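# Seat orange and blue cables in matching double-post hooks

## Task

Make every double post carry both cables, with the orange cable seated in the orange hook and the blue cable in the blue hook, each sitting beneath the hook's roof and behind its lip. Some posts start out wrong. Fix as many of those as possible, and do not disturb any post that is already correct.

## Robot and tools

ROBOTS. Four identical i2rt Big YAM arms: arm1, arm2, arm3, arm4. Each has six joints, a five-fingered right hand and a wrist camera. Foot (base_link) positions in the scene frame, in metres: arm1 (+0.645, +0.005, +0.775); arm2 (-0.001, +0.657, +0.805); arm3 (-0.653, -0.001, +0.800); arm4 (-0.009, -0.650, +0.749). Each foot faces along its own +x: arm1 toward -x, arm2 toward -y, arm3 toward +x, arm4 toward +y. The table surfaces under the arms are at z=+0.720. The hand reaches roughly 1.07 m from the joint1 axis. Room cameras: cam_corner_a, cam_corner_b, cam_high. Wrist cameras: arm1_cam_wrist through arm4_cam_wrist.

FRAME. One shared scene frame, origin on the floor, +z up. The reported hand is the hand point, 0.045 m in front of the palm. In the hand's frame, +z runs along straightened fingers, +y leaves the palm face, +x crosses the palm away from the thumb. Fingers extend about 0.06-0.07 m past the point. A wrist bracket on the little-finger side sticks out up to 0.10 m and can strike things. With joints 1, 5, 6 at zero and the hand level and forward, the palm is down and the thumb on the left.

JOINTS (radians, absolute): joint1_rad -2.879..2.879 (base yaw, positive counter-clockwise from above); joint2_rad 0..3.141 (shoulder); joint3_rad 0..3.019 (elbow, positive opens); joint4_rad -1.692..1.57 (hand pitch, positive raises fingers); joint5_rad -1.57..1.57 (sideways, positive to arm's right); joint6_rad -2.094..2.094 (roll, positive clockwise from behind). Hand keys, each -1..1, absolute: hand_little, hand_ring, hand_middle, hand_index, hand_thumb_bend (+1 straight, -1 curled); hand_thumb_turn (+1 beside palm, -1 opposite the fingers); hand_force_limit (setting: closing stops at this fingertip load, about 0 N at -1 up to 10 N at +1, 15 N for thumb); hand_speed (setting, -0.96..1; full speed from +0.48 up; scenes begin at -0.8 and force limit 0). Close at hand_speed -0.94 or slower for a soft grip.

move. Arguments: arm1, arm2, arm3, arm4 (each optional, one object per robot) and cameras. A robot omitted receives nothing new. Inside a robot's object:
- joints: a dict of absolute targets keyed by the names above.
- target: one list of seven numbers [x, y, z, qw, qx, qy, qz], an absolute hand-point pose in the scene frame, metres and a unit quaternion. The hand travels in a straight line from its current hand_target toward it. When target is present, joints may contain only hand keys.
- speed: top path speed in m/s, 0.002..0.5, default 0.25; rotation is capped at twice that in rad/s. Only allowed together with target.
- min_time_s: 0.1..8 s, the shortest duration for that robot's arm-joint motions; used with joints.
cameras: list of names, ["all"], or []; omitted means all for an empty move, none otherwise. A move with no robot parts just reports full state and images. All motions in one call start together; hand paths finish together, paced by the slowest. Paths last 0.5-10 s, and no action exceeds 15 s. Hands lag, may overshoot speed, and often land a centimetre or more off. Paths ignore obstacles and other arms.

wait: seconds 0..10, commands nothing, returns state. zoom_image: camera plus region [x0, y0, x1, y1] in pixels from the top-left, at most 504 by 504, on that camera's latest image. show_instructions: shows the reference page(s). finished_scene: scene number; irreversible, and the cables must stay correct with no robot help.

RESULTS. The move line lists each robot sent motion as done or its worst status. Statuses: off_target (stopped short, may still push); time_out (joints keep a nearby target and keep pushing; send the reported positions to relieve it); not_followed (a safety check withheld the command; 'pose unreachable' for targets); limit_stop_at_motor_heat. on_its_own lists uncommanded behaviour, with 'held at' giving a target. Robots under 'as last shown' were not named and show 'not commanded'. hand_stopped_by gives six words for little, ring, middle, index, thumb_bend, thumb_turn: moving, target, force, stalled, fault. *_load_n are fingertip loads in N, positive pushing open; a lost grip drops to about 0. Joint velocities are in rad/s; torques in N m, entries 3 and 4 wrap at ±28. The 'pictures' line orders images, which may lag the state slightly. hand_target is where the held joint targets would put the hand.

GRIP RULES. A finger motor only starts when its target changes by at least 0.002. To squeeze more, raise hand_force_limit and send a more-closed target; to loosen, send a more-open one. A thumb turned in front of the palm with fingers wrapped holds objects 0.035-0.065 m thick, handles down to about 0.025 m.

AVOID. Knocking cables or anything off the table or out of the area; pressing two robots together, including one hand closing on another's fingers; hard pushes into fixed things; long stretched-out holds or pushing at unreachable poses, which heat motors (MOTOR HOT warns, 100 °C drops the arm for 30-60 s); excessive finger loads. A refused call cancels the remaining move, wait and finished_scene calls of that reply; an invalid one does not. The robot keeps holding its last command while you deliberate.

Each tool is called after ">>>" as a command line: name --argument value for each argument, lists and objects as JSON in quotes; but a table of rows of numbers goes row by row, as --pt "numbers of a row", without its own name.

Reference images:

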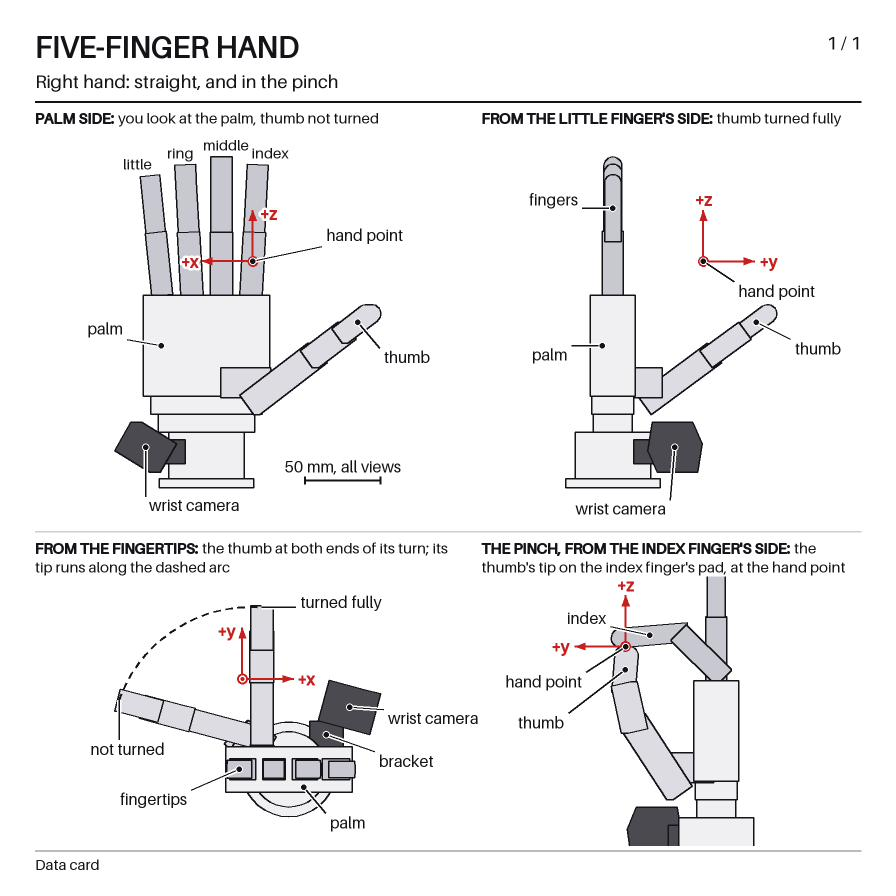

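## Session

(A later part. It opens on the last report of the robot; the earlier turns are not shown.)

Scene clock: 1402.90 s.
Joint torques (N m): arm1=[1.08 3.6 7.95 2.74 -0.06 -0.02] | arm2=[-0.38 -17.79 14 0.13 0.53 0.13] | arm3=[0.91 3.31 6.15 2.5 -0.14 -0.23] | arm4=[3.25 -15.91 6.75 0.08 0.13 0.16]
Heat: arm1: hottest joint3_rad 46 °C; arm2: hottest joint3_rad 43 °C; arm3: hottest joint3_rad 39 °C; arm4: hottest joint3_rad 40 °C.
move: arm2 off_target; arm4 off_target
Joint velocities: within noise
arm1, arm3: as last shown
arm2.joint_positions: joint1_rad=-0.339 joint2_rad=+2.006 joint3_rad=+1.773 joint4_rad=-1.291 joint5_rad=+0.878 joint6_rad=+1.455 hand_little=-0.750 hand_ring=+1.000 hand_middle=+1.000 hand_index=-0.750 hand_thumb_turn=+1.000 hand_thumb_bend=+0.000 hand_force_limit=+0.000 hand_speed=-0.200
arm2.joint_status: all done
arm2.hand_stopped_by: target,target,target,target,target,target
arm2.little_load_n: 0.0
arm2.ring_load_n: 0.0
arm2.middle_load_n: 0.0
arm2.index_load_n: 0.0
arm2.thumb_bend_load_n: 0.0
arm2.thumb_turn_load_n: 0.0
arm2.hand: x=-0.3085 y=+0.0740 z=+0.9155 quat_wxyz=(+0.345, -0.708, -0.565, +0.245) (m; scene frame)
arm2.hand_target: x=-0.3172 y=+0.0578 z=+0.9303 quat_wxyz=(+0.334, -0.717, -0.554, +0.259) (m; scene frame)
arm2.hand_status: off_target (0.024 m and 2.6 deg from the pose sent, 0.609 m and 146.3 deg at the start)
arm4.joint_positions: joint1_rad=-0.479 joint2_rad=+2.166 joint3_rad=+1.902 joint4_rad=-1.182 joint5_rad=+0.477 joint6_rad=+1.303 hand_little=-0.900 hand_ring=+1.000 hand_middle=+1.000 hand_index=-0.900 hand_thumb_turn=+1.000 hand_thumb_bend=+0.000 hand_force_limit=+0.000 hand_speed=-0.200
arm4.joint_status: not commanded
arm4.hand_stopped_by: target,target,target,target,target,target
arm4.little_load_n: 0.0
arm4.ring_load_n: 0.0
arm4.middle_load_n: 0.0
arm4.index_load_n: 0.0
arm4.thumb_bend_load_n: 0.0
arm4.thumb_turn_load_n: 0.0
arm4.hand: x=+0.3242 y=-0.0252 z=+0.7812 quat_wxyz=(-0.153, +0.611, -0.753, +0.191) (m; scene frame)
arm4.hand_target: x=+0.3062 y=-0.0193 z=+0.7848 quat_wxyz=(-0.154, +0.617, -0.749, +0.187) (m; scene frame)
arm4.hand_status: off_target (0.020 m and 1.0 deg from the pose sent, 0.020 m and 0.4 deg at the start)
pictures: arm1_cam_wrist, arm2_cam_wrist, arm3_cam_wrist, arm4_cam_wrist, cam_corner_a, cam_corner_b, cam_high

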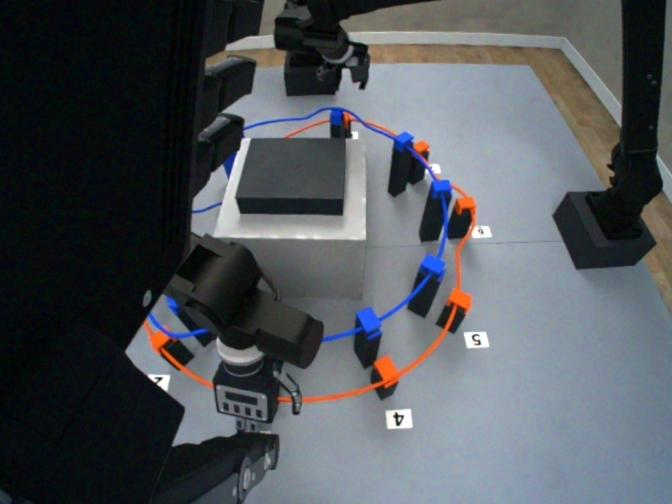

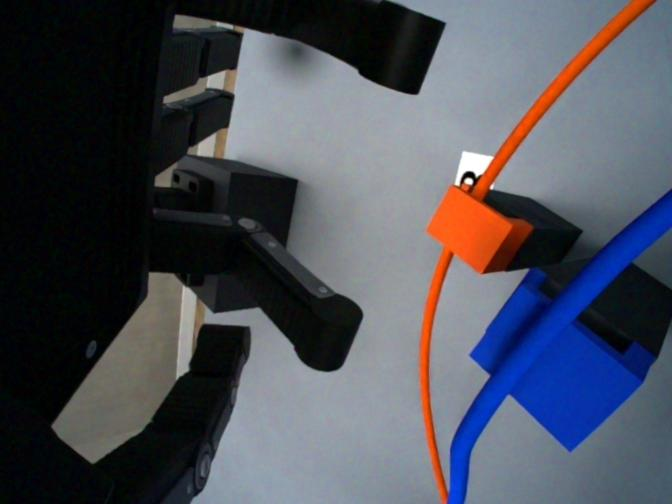

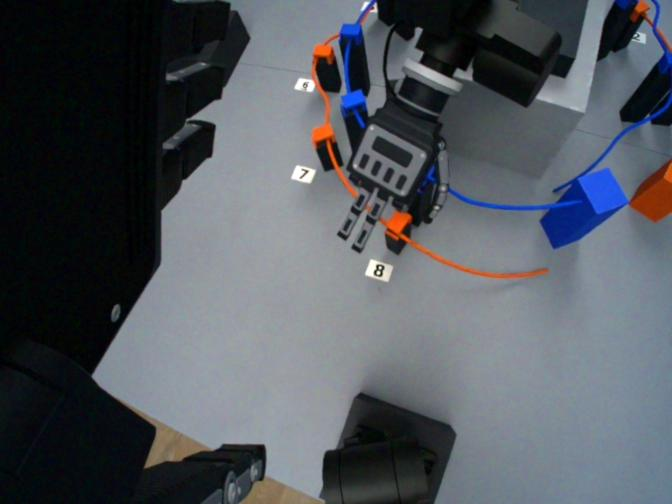

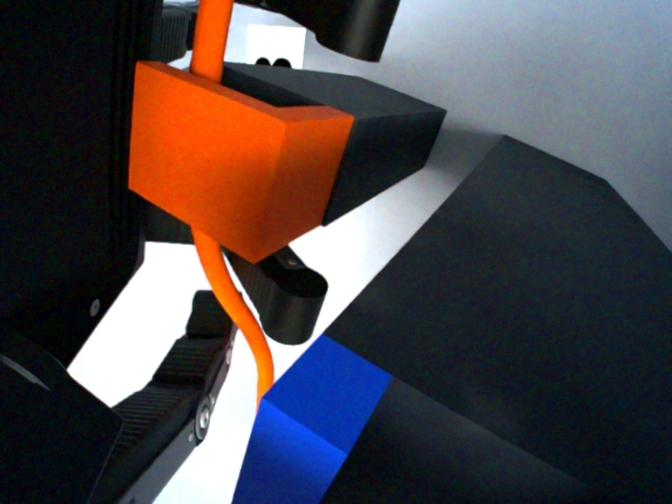

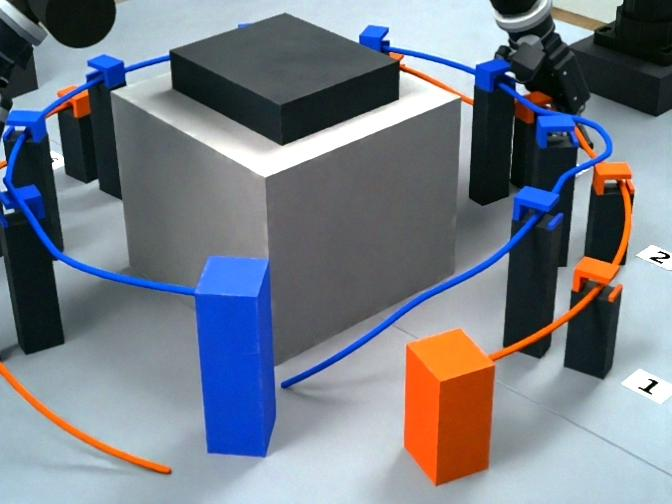

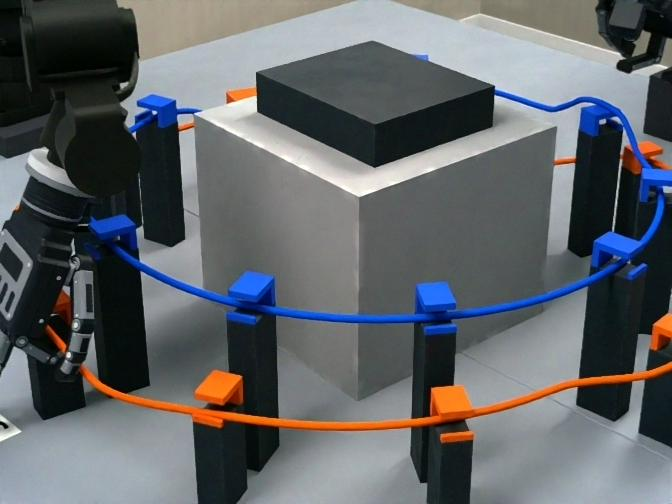

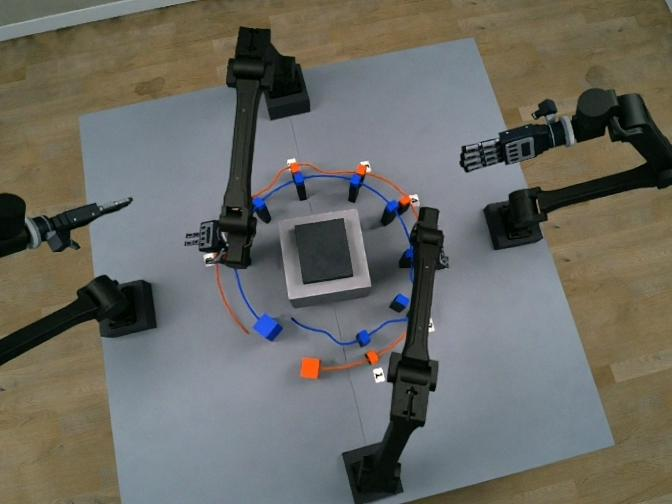

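>>> zoom_image --camera "arm4_cam_wrist" --region '[120, 30, 270, 130]'

>>> zoom_image --camera "arm2_cam_wrist" --region '[400, 120, 672, 460]'

>>> zoom_image --camera "arm3_cam_wrist" --region '[320, 60, 480, 280]'

Scaled by 3.360 from the camera's 672x504 image, which has a finer 960x720 frame.

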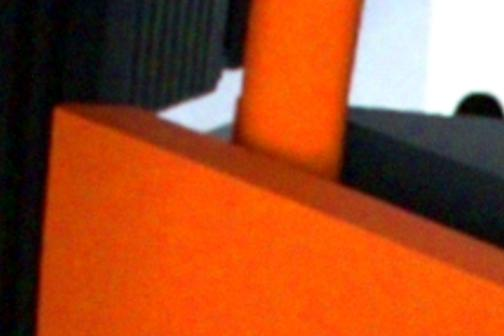

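Scaled by 1.482 from the camera's 672x504 image, which has a finer 960x720 frame.

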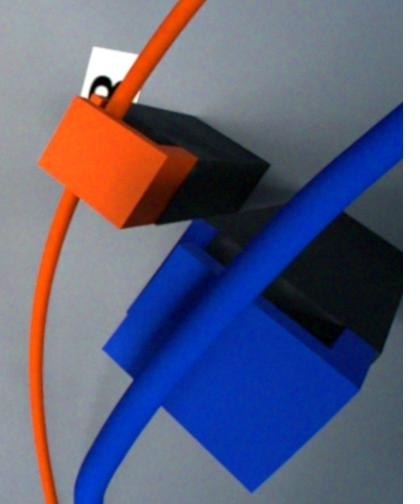

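Scaled by 2.291 from the camera's 672x504 image, which has a finer 960x720 frame.

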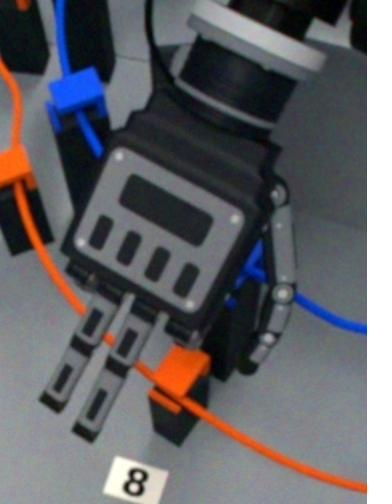

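>>> move --arm2 '{"target": [-0.287, 0.033, 0.866, -0.3344, 0.7171, 0.5542, -0.2584], "speed": 0.12}' --arm4 '{"target": [0.3055, -0.0190, 0.798, -0.1539, 0.6172, -0.7487, 0.1867], "speed": 0.05}' --cameras '["all"]'

>>> zoom_image --camera "cam_corner_a" --region '[510, 80, 570, 130]'

>>> zoom_image --camera "cam_corner_b" --region '[15, 280, 85, 380]'

>>> zoom_image --camera "arm4_cam_wrist" --region '[60, 0, 420, 300]'

>>> zoom_image --camera "arm3_cam_wrist" --region '[320, 60, 480, 280]'

>>> zoom_image --camera "cam_corner_a" --region '[0, 130, 120, 270]'

Scene clock: 1442.77 s.
Joint torques (N m): arm1=[0.97 3.43 7.95 2.76 -0.07 -0.03] | arm2=[-0.21 -18.84 12.6 0.62 0.65 0.08] | arm3=[0.56 3.9 6.22 2.58 -0.18 -0.24] | arm4=[3.14 -16.73 7.97 -0.42 0.06 0.13]
Heat: arm1: hottest joint3_rad 46 °C; arm2: hottest joint3_rad 52 °C; arm3: hottest joint3_rad 37 °C; arm4: hottest joint3_rad 39 °C.
move: arm2 off_target; arm4 off_target
Joint velocities: within noise
arm1, arm3: as last shown
arm2.joint_positions: joint1_rad=-0.292 joint2_rad=+2.108 joint3_rad=+1.773 joint4_rad=-1.268 joint5_rad=+0.878 joint6_rad=+1.544 hand_little=-0.750 hand_ring=+1.000 hand_middle=+1.000 hand_index=-0.750 hand_thumb_turn=+1.000 hand_thumb_bend=+0.000 hand_force_limit=+0.000 hand_speed=-0.200
arm2.joint_status: not commanded
arm2.hand_stopped_by: target,target,target,target,target,target
arm2.little_load_n: 0.0
arm2.ring_load_n: 0.0
arm2.middle_load_n: -0.5
arm2.index_load_n: 0.0
arm2.thumb_bend_load_n: 0.0
arm2.thumb_turn_load_n: 0.0
arm2.hand: x=-0.2837 y=+0.0547 z=+0.8535 quat_wxyz=(+0.348, -0.710, -0.564, +0.239) (m; scene frame)
arm2.hand_target: x=-0.2866 y=+0.0341 z=+0.8665 quat_wxyz=(+0.334, -0.717, -0.554, +0.258) (m; scene frame)
arm2.hand_status: off_target (0.025 m and 3.1 deg from the pose sent, 0.068 m and 2.6 deg at the start)
arm4.joint_positions: joint1_rad=-0.479 joint2_rad=+2.166 joint3_rad=+1.902 joint4_rad=-1.198 joint5_rad=+0.479 joint6_rad=+1.305 hand_little=-0.900 hand_ring=+1.000 hand_middle=+1.000 hand_index=-0.900 hand_thumb_turn=+1.000 hand_thumb_bend=+0.000 hand_force_limit=+0.000 hand_speed=-0.200
arm4.joint_status: not commanded
arm4.hand_stopped_by: target,target,target,target,target,target
arm4.little_load_n: 0.0
arm4.ring_load_n: 0.0
arm4.middle_load_n: 0.0
arm4.index_load_n: 0.0
arm4.thumb_bend_load_n: 0.0
arm4.thumb_turn_load_n: 0.0
arm4.hand: x=+0.3228 y=-0.0291 z=+0.7805 quat_wxyz=(-0.147, +0.611, -0.753, +0.195) (m; scene frame)
arm4.hand_target: x=+0.3056 y=-0.0193 z=+0.7976 quat_wxyz=(-0.154, +0.617, -0.749, +0.187) (m; scene frame)
arm4.hand_status: off_target (0.027 m and 1.5 deg from the pose sent, 0.026 m and 1.0 deg at the start)
pictures: arm1_cam_wrist, arm2_cam_wrist, arm3_cam_wrist, arm4_cam_wrist, cam_corner_a, cam_corner_b, cam_high

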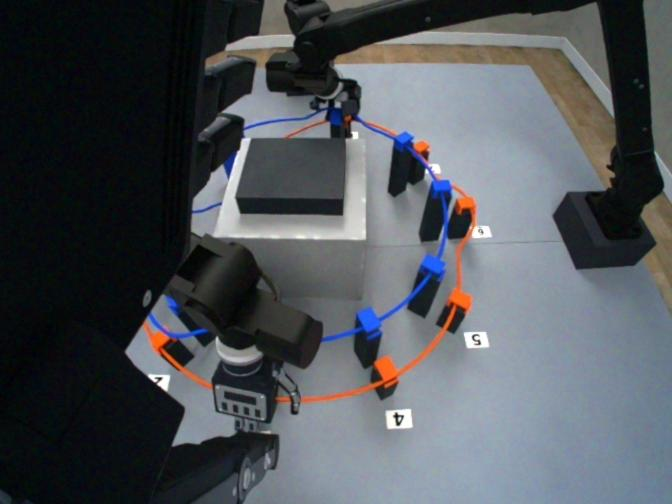

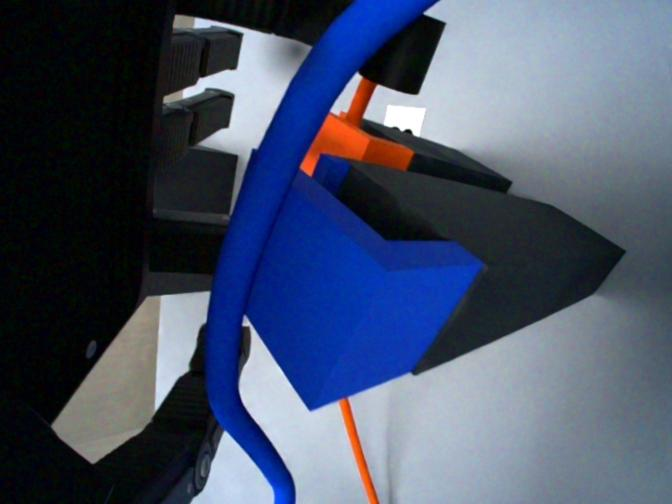

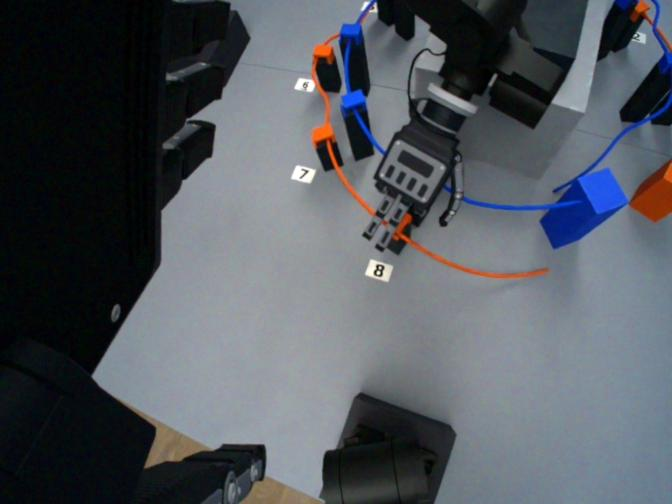

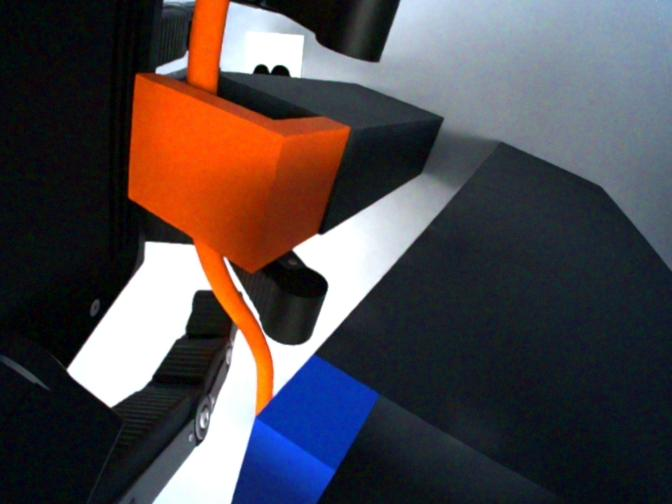

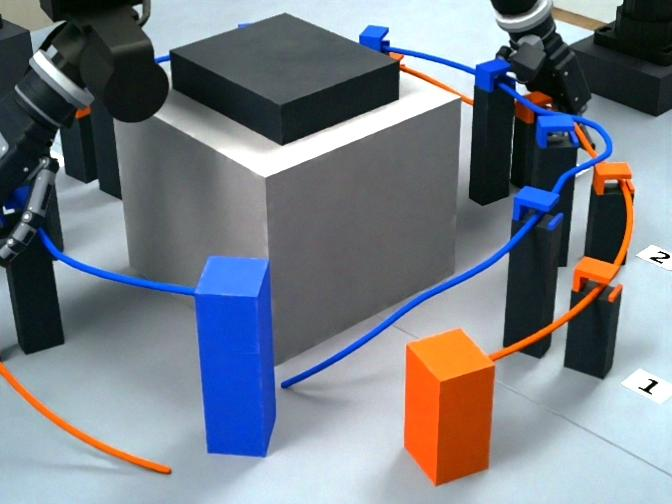

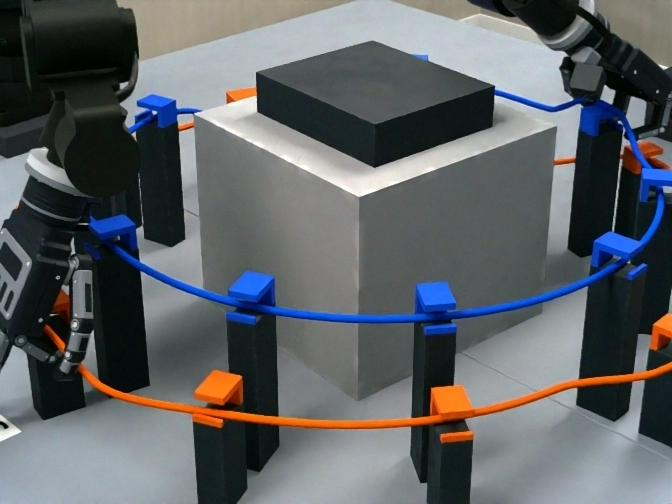

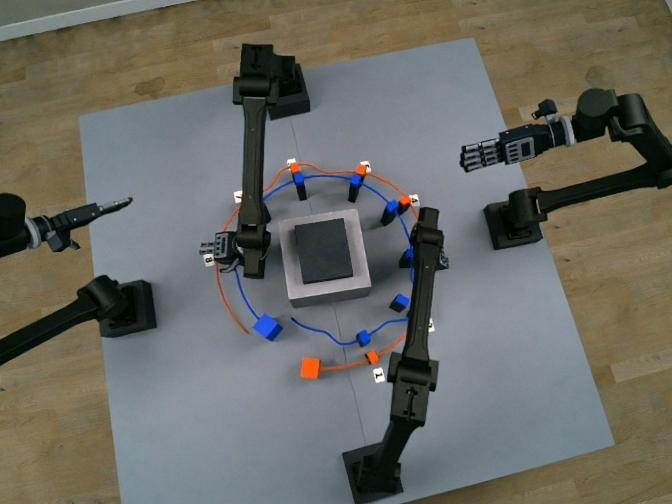

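Scaled by 8.400.

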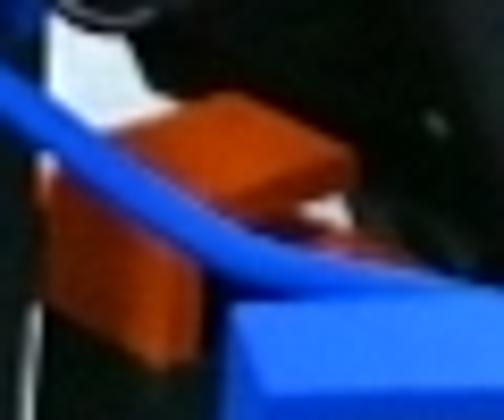

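Scaled by 5.040.

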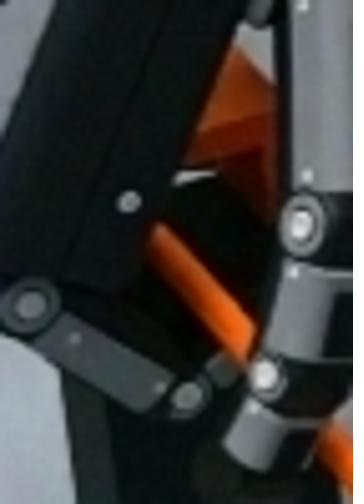

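Scaled by 1.400 from the camera's 672x504 image, which has a finer 960x720 frame.

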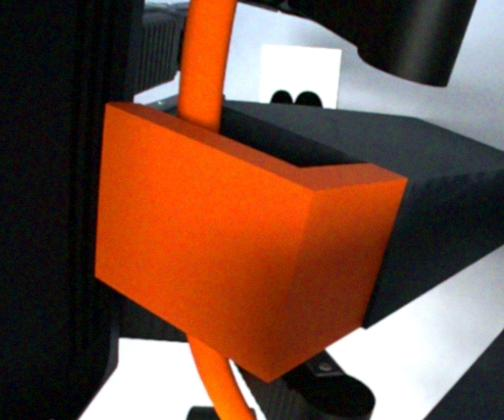

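Scaled by 2.291 from the camera's 672x504 image, which has a finer 960x720 frame.

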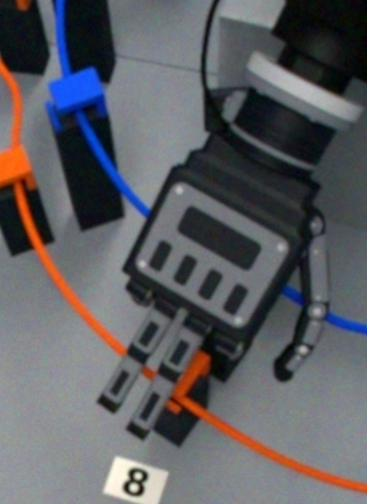

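Scaled by 3.600.

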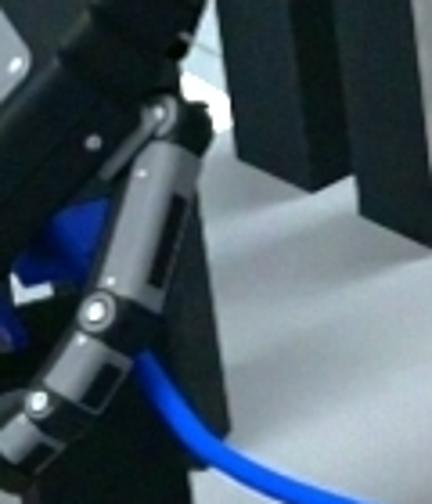

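>>> move --arm2 '{"target": [-0.317, 0.0165, 0.868, -0.3344, 0.7171, 0.5542, -0.2584], "speed": 0.12}' --arm4 '{"target": [0.2975, -0.0180, 0.824, -0.1539, 0.6172, -0.7487, 0.1867], "speed": 0.05}' --cameras '["all"]'

>>> zoom_image --camera "cam_corner_a" --region '[510, 80, 570, 130]'

>>> zoom_image --camera "cam_corner_b" --region '[15, 280, 85, 380]'

>>> zoom_image --camera "arm4_cam_wrist" --region '[60, 0, 420, 300]'

>>> zoom_image --camera "arm3_cam_wrist" --region '[320, 60, 480, 280]'

>>> zoom_image --camera "cam_corner_b" --region '[540, 40, 672, 200]'

Scene clock: 1524.47 s.
Joint torques (N m): arm1=[1.03 3.43 7.95 2.76 -0.06 -0.02] | arm2=[-0.97 -18.61 14.84 0.79 0.6 0.07] | arm3=[0.44 3.49 6.06 2.36 -0.2 -0.17] | arm4=[4.13 -18.02 9.69 -1.2 -0.05 0.07]
Heat: arm1: hottest joint3_rad 46 °C; arm2: hottest joint3_rad 53 °C; arm3: hottest joint3_rad 36 °C; arm4: hottest joint3_rad 40 °C.
move: arm2 off_target; arm4 off_target
Joint velocities: within noise
arm1, arm3: as last shown
arm2.joint_positions: joint1_rad=-0.311 joint2_rad=+2.151 joint3_rad=+1.845 joint4_rad=-1.268 joint5_rad=+0.877 joint6_rad=+1.484 hand_little=-0.750 hand_ring=+1.000 hand_middle=+1.000 hand_index=-0.750 hand_thumb_turn=+1.000 hand_thumb_bend=+0.000 hand_force_limit=+0.000 hand_speed=-0.200
arm2.joint_status: not commanded
arm2.hand_stopped_by: target,target,target,target,target,target
arm2.little_load_n: -1.0
arm2.ring_load_n: 0.0
arm2.middle_load_n: 0.0
arm2.index_load_n: 0.0
arm2.thumb_bend_load_n: 0.0
arm2.thumb_turn_load_n: 0.0
arm2.hand: x=-0.2996 y=+0.0420 z=+0.8519 quat_wxyz=(+0.350, -0.702, -0.573, +0.235) (m; scene frame)
arm2.hand_target: x=-0.3163 y=+0.0189 z=+0.8689 quat_wxyz=(+0.334, -0.717, -0.554, +0.259) (m; scene frame)
arm2.hand_status: off_target (0.035 m and 4.3 deg from the pose sent, 0.053 m and 3.1 deg at the start)
arm3.little_load_n: 0.5
arm4.joint_positions: joint1_rad=-0.478 joint2_rad=+2.163 joint3_rad=+1.905 joint4_rad=-1.236 joint5_rad=+0.483 joint6_rad=+1.326 hand_little=-0.900 hand_ring=+1.000 hand_middle=+1.000 hand_index=-0.900 hand_thumb_turn=+1.000 hand_thumb_bend=+0.000 hand_force_limit=+0.000 hand_speed=-0.200
arm4.joint_status: not commanded
arm4.hand_stopped_by: target,target,target,target,target,target
arm4.little_load_n: 0.0
arm4.ring_load_n: 0.0
arm4.middle_load_n: -0.5
arm4.index_load_n: 0.5
arm4.thumb_bend_load_n: 0.0
arm4.thumb_turn_load_n: 0.0
arm4.hand: x=+0.3200 y=-0.0362 z=+0.7830 quat_wxyz=(-0.136, +0.607, -0.757, +0.202) (m; scene frame)
arm4.hand_target: x=+0.2976 y=-0.0192 z=+0.8230 quat_wxyz=(-0.154, +0.617, -0.749, +0.186) (m; scene frame)
arm4.hand_status: off_target (0.050 m and 3.1 deg from the pose sent, 0.051 m and 1.5 deg at the start)
pictures: arm1_cam_wrist, arm2_cam_wrist, arm3_cam_wrist, arm4_cam_wrist, cam_corner_a, cam_corner_b, cam_high

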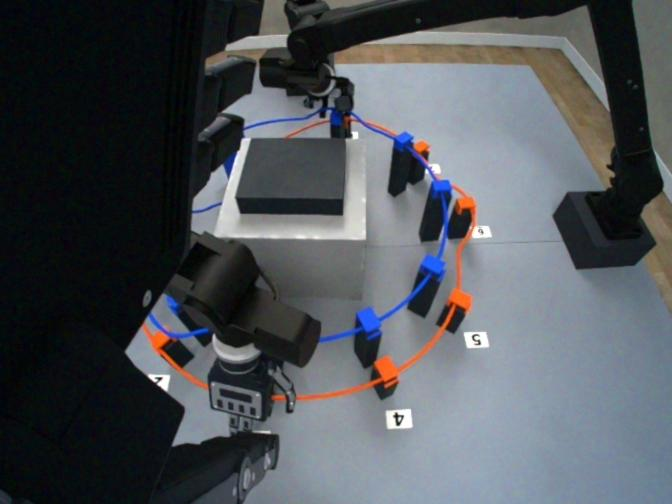

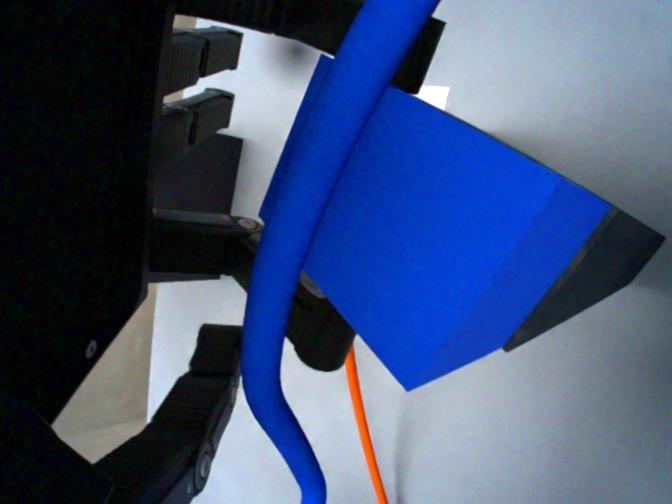

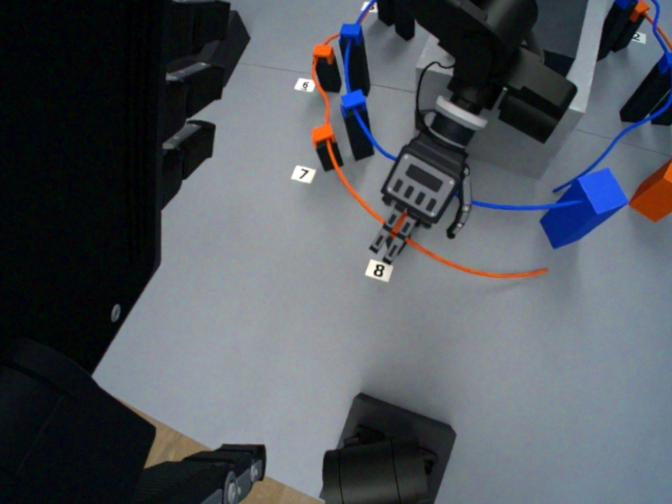

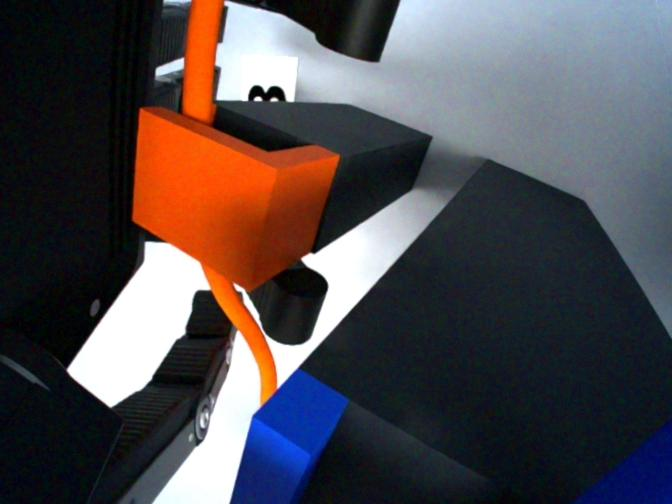

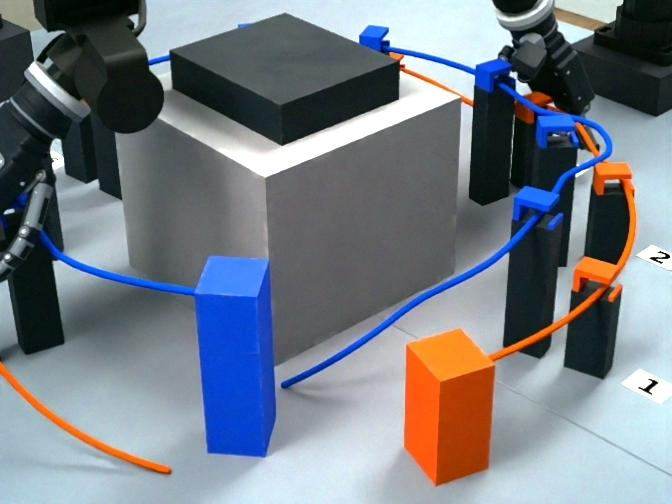

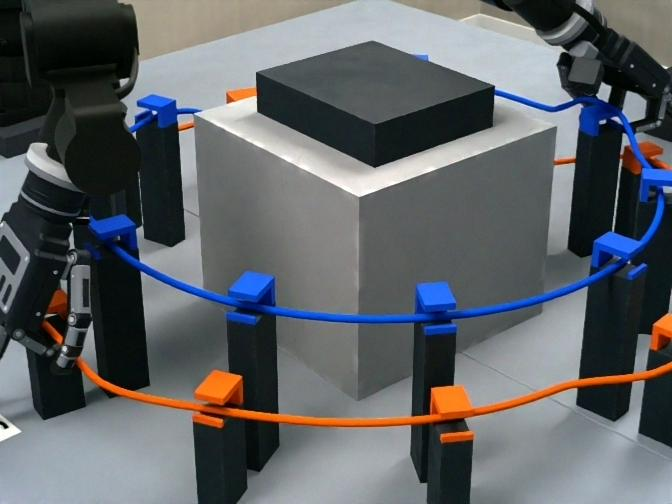

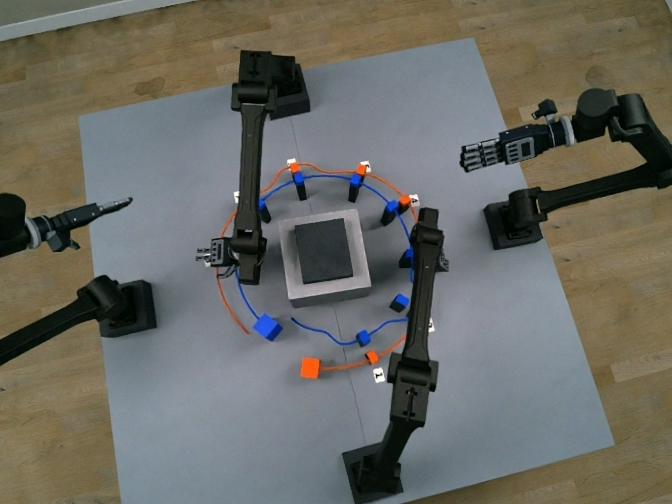

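Scaled by 8.400.

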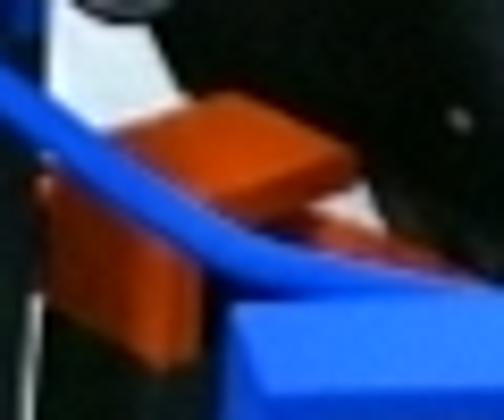

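Scaled by 5.040.

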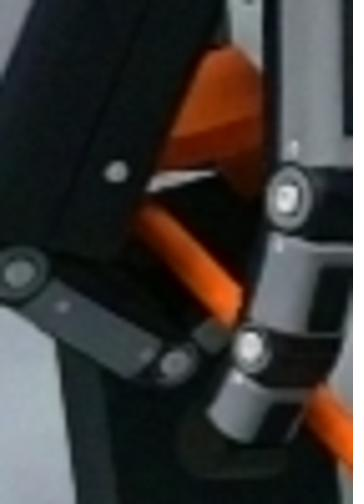

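Scaled by 1.400 from the camera's 672x504 image, which has a finer 960x720 frame.

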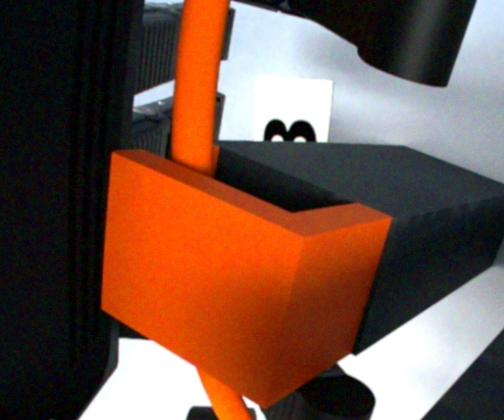

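Scaled by 2.291 from the camera's 672x504 image, which has a finer 960x720 frame.

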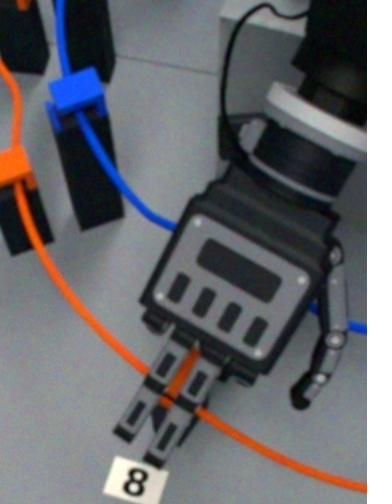

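Scaled by 3.150.

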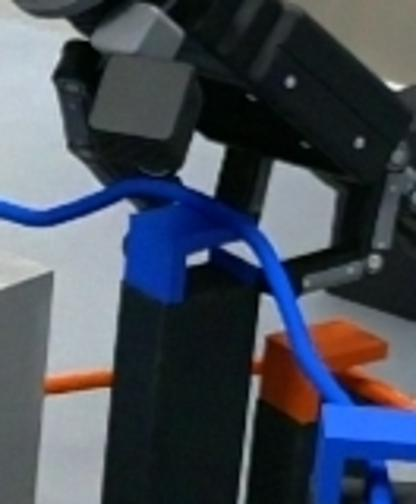

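>>> zoom_image --camera "cam_corner_a" --region '[460, 0, 640, 140]'

>>> zoom_image --camera "cam_corner_b" --region '[0, 120, 160, 400]'

>>> zoom_image --camera "arm1_cam_wrist" --region '[150, 220, 350, 480]'

Scaled by 2.800.

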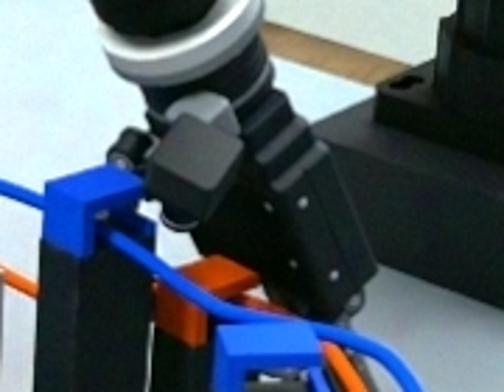

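Scaled by 1.800.

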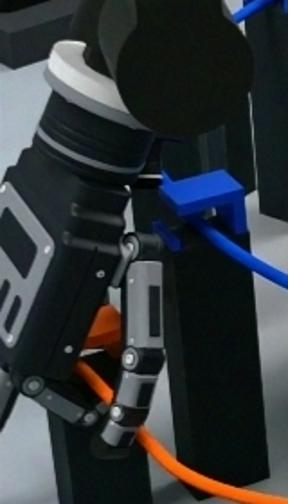

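Scaled by 1.938 from the camera's 672x504 image, which has a finer 960x720 frame.

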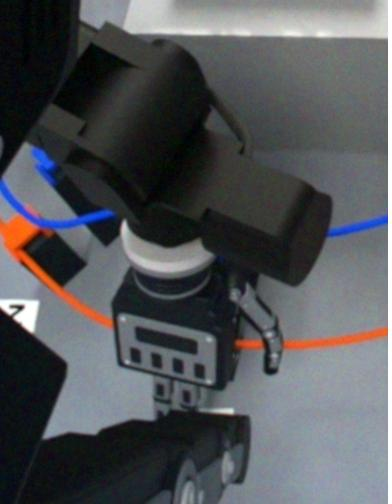

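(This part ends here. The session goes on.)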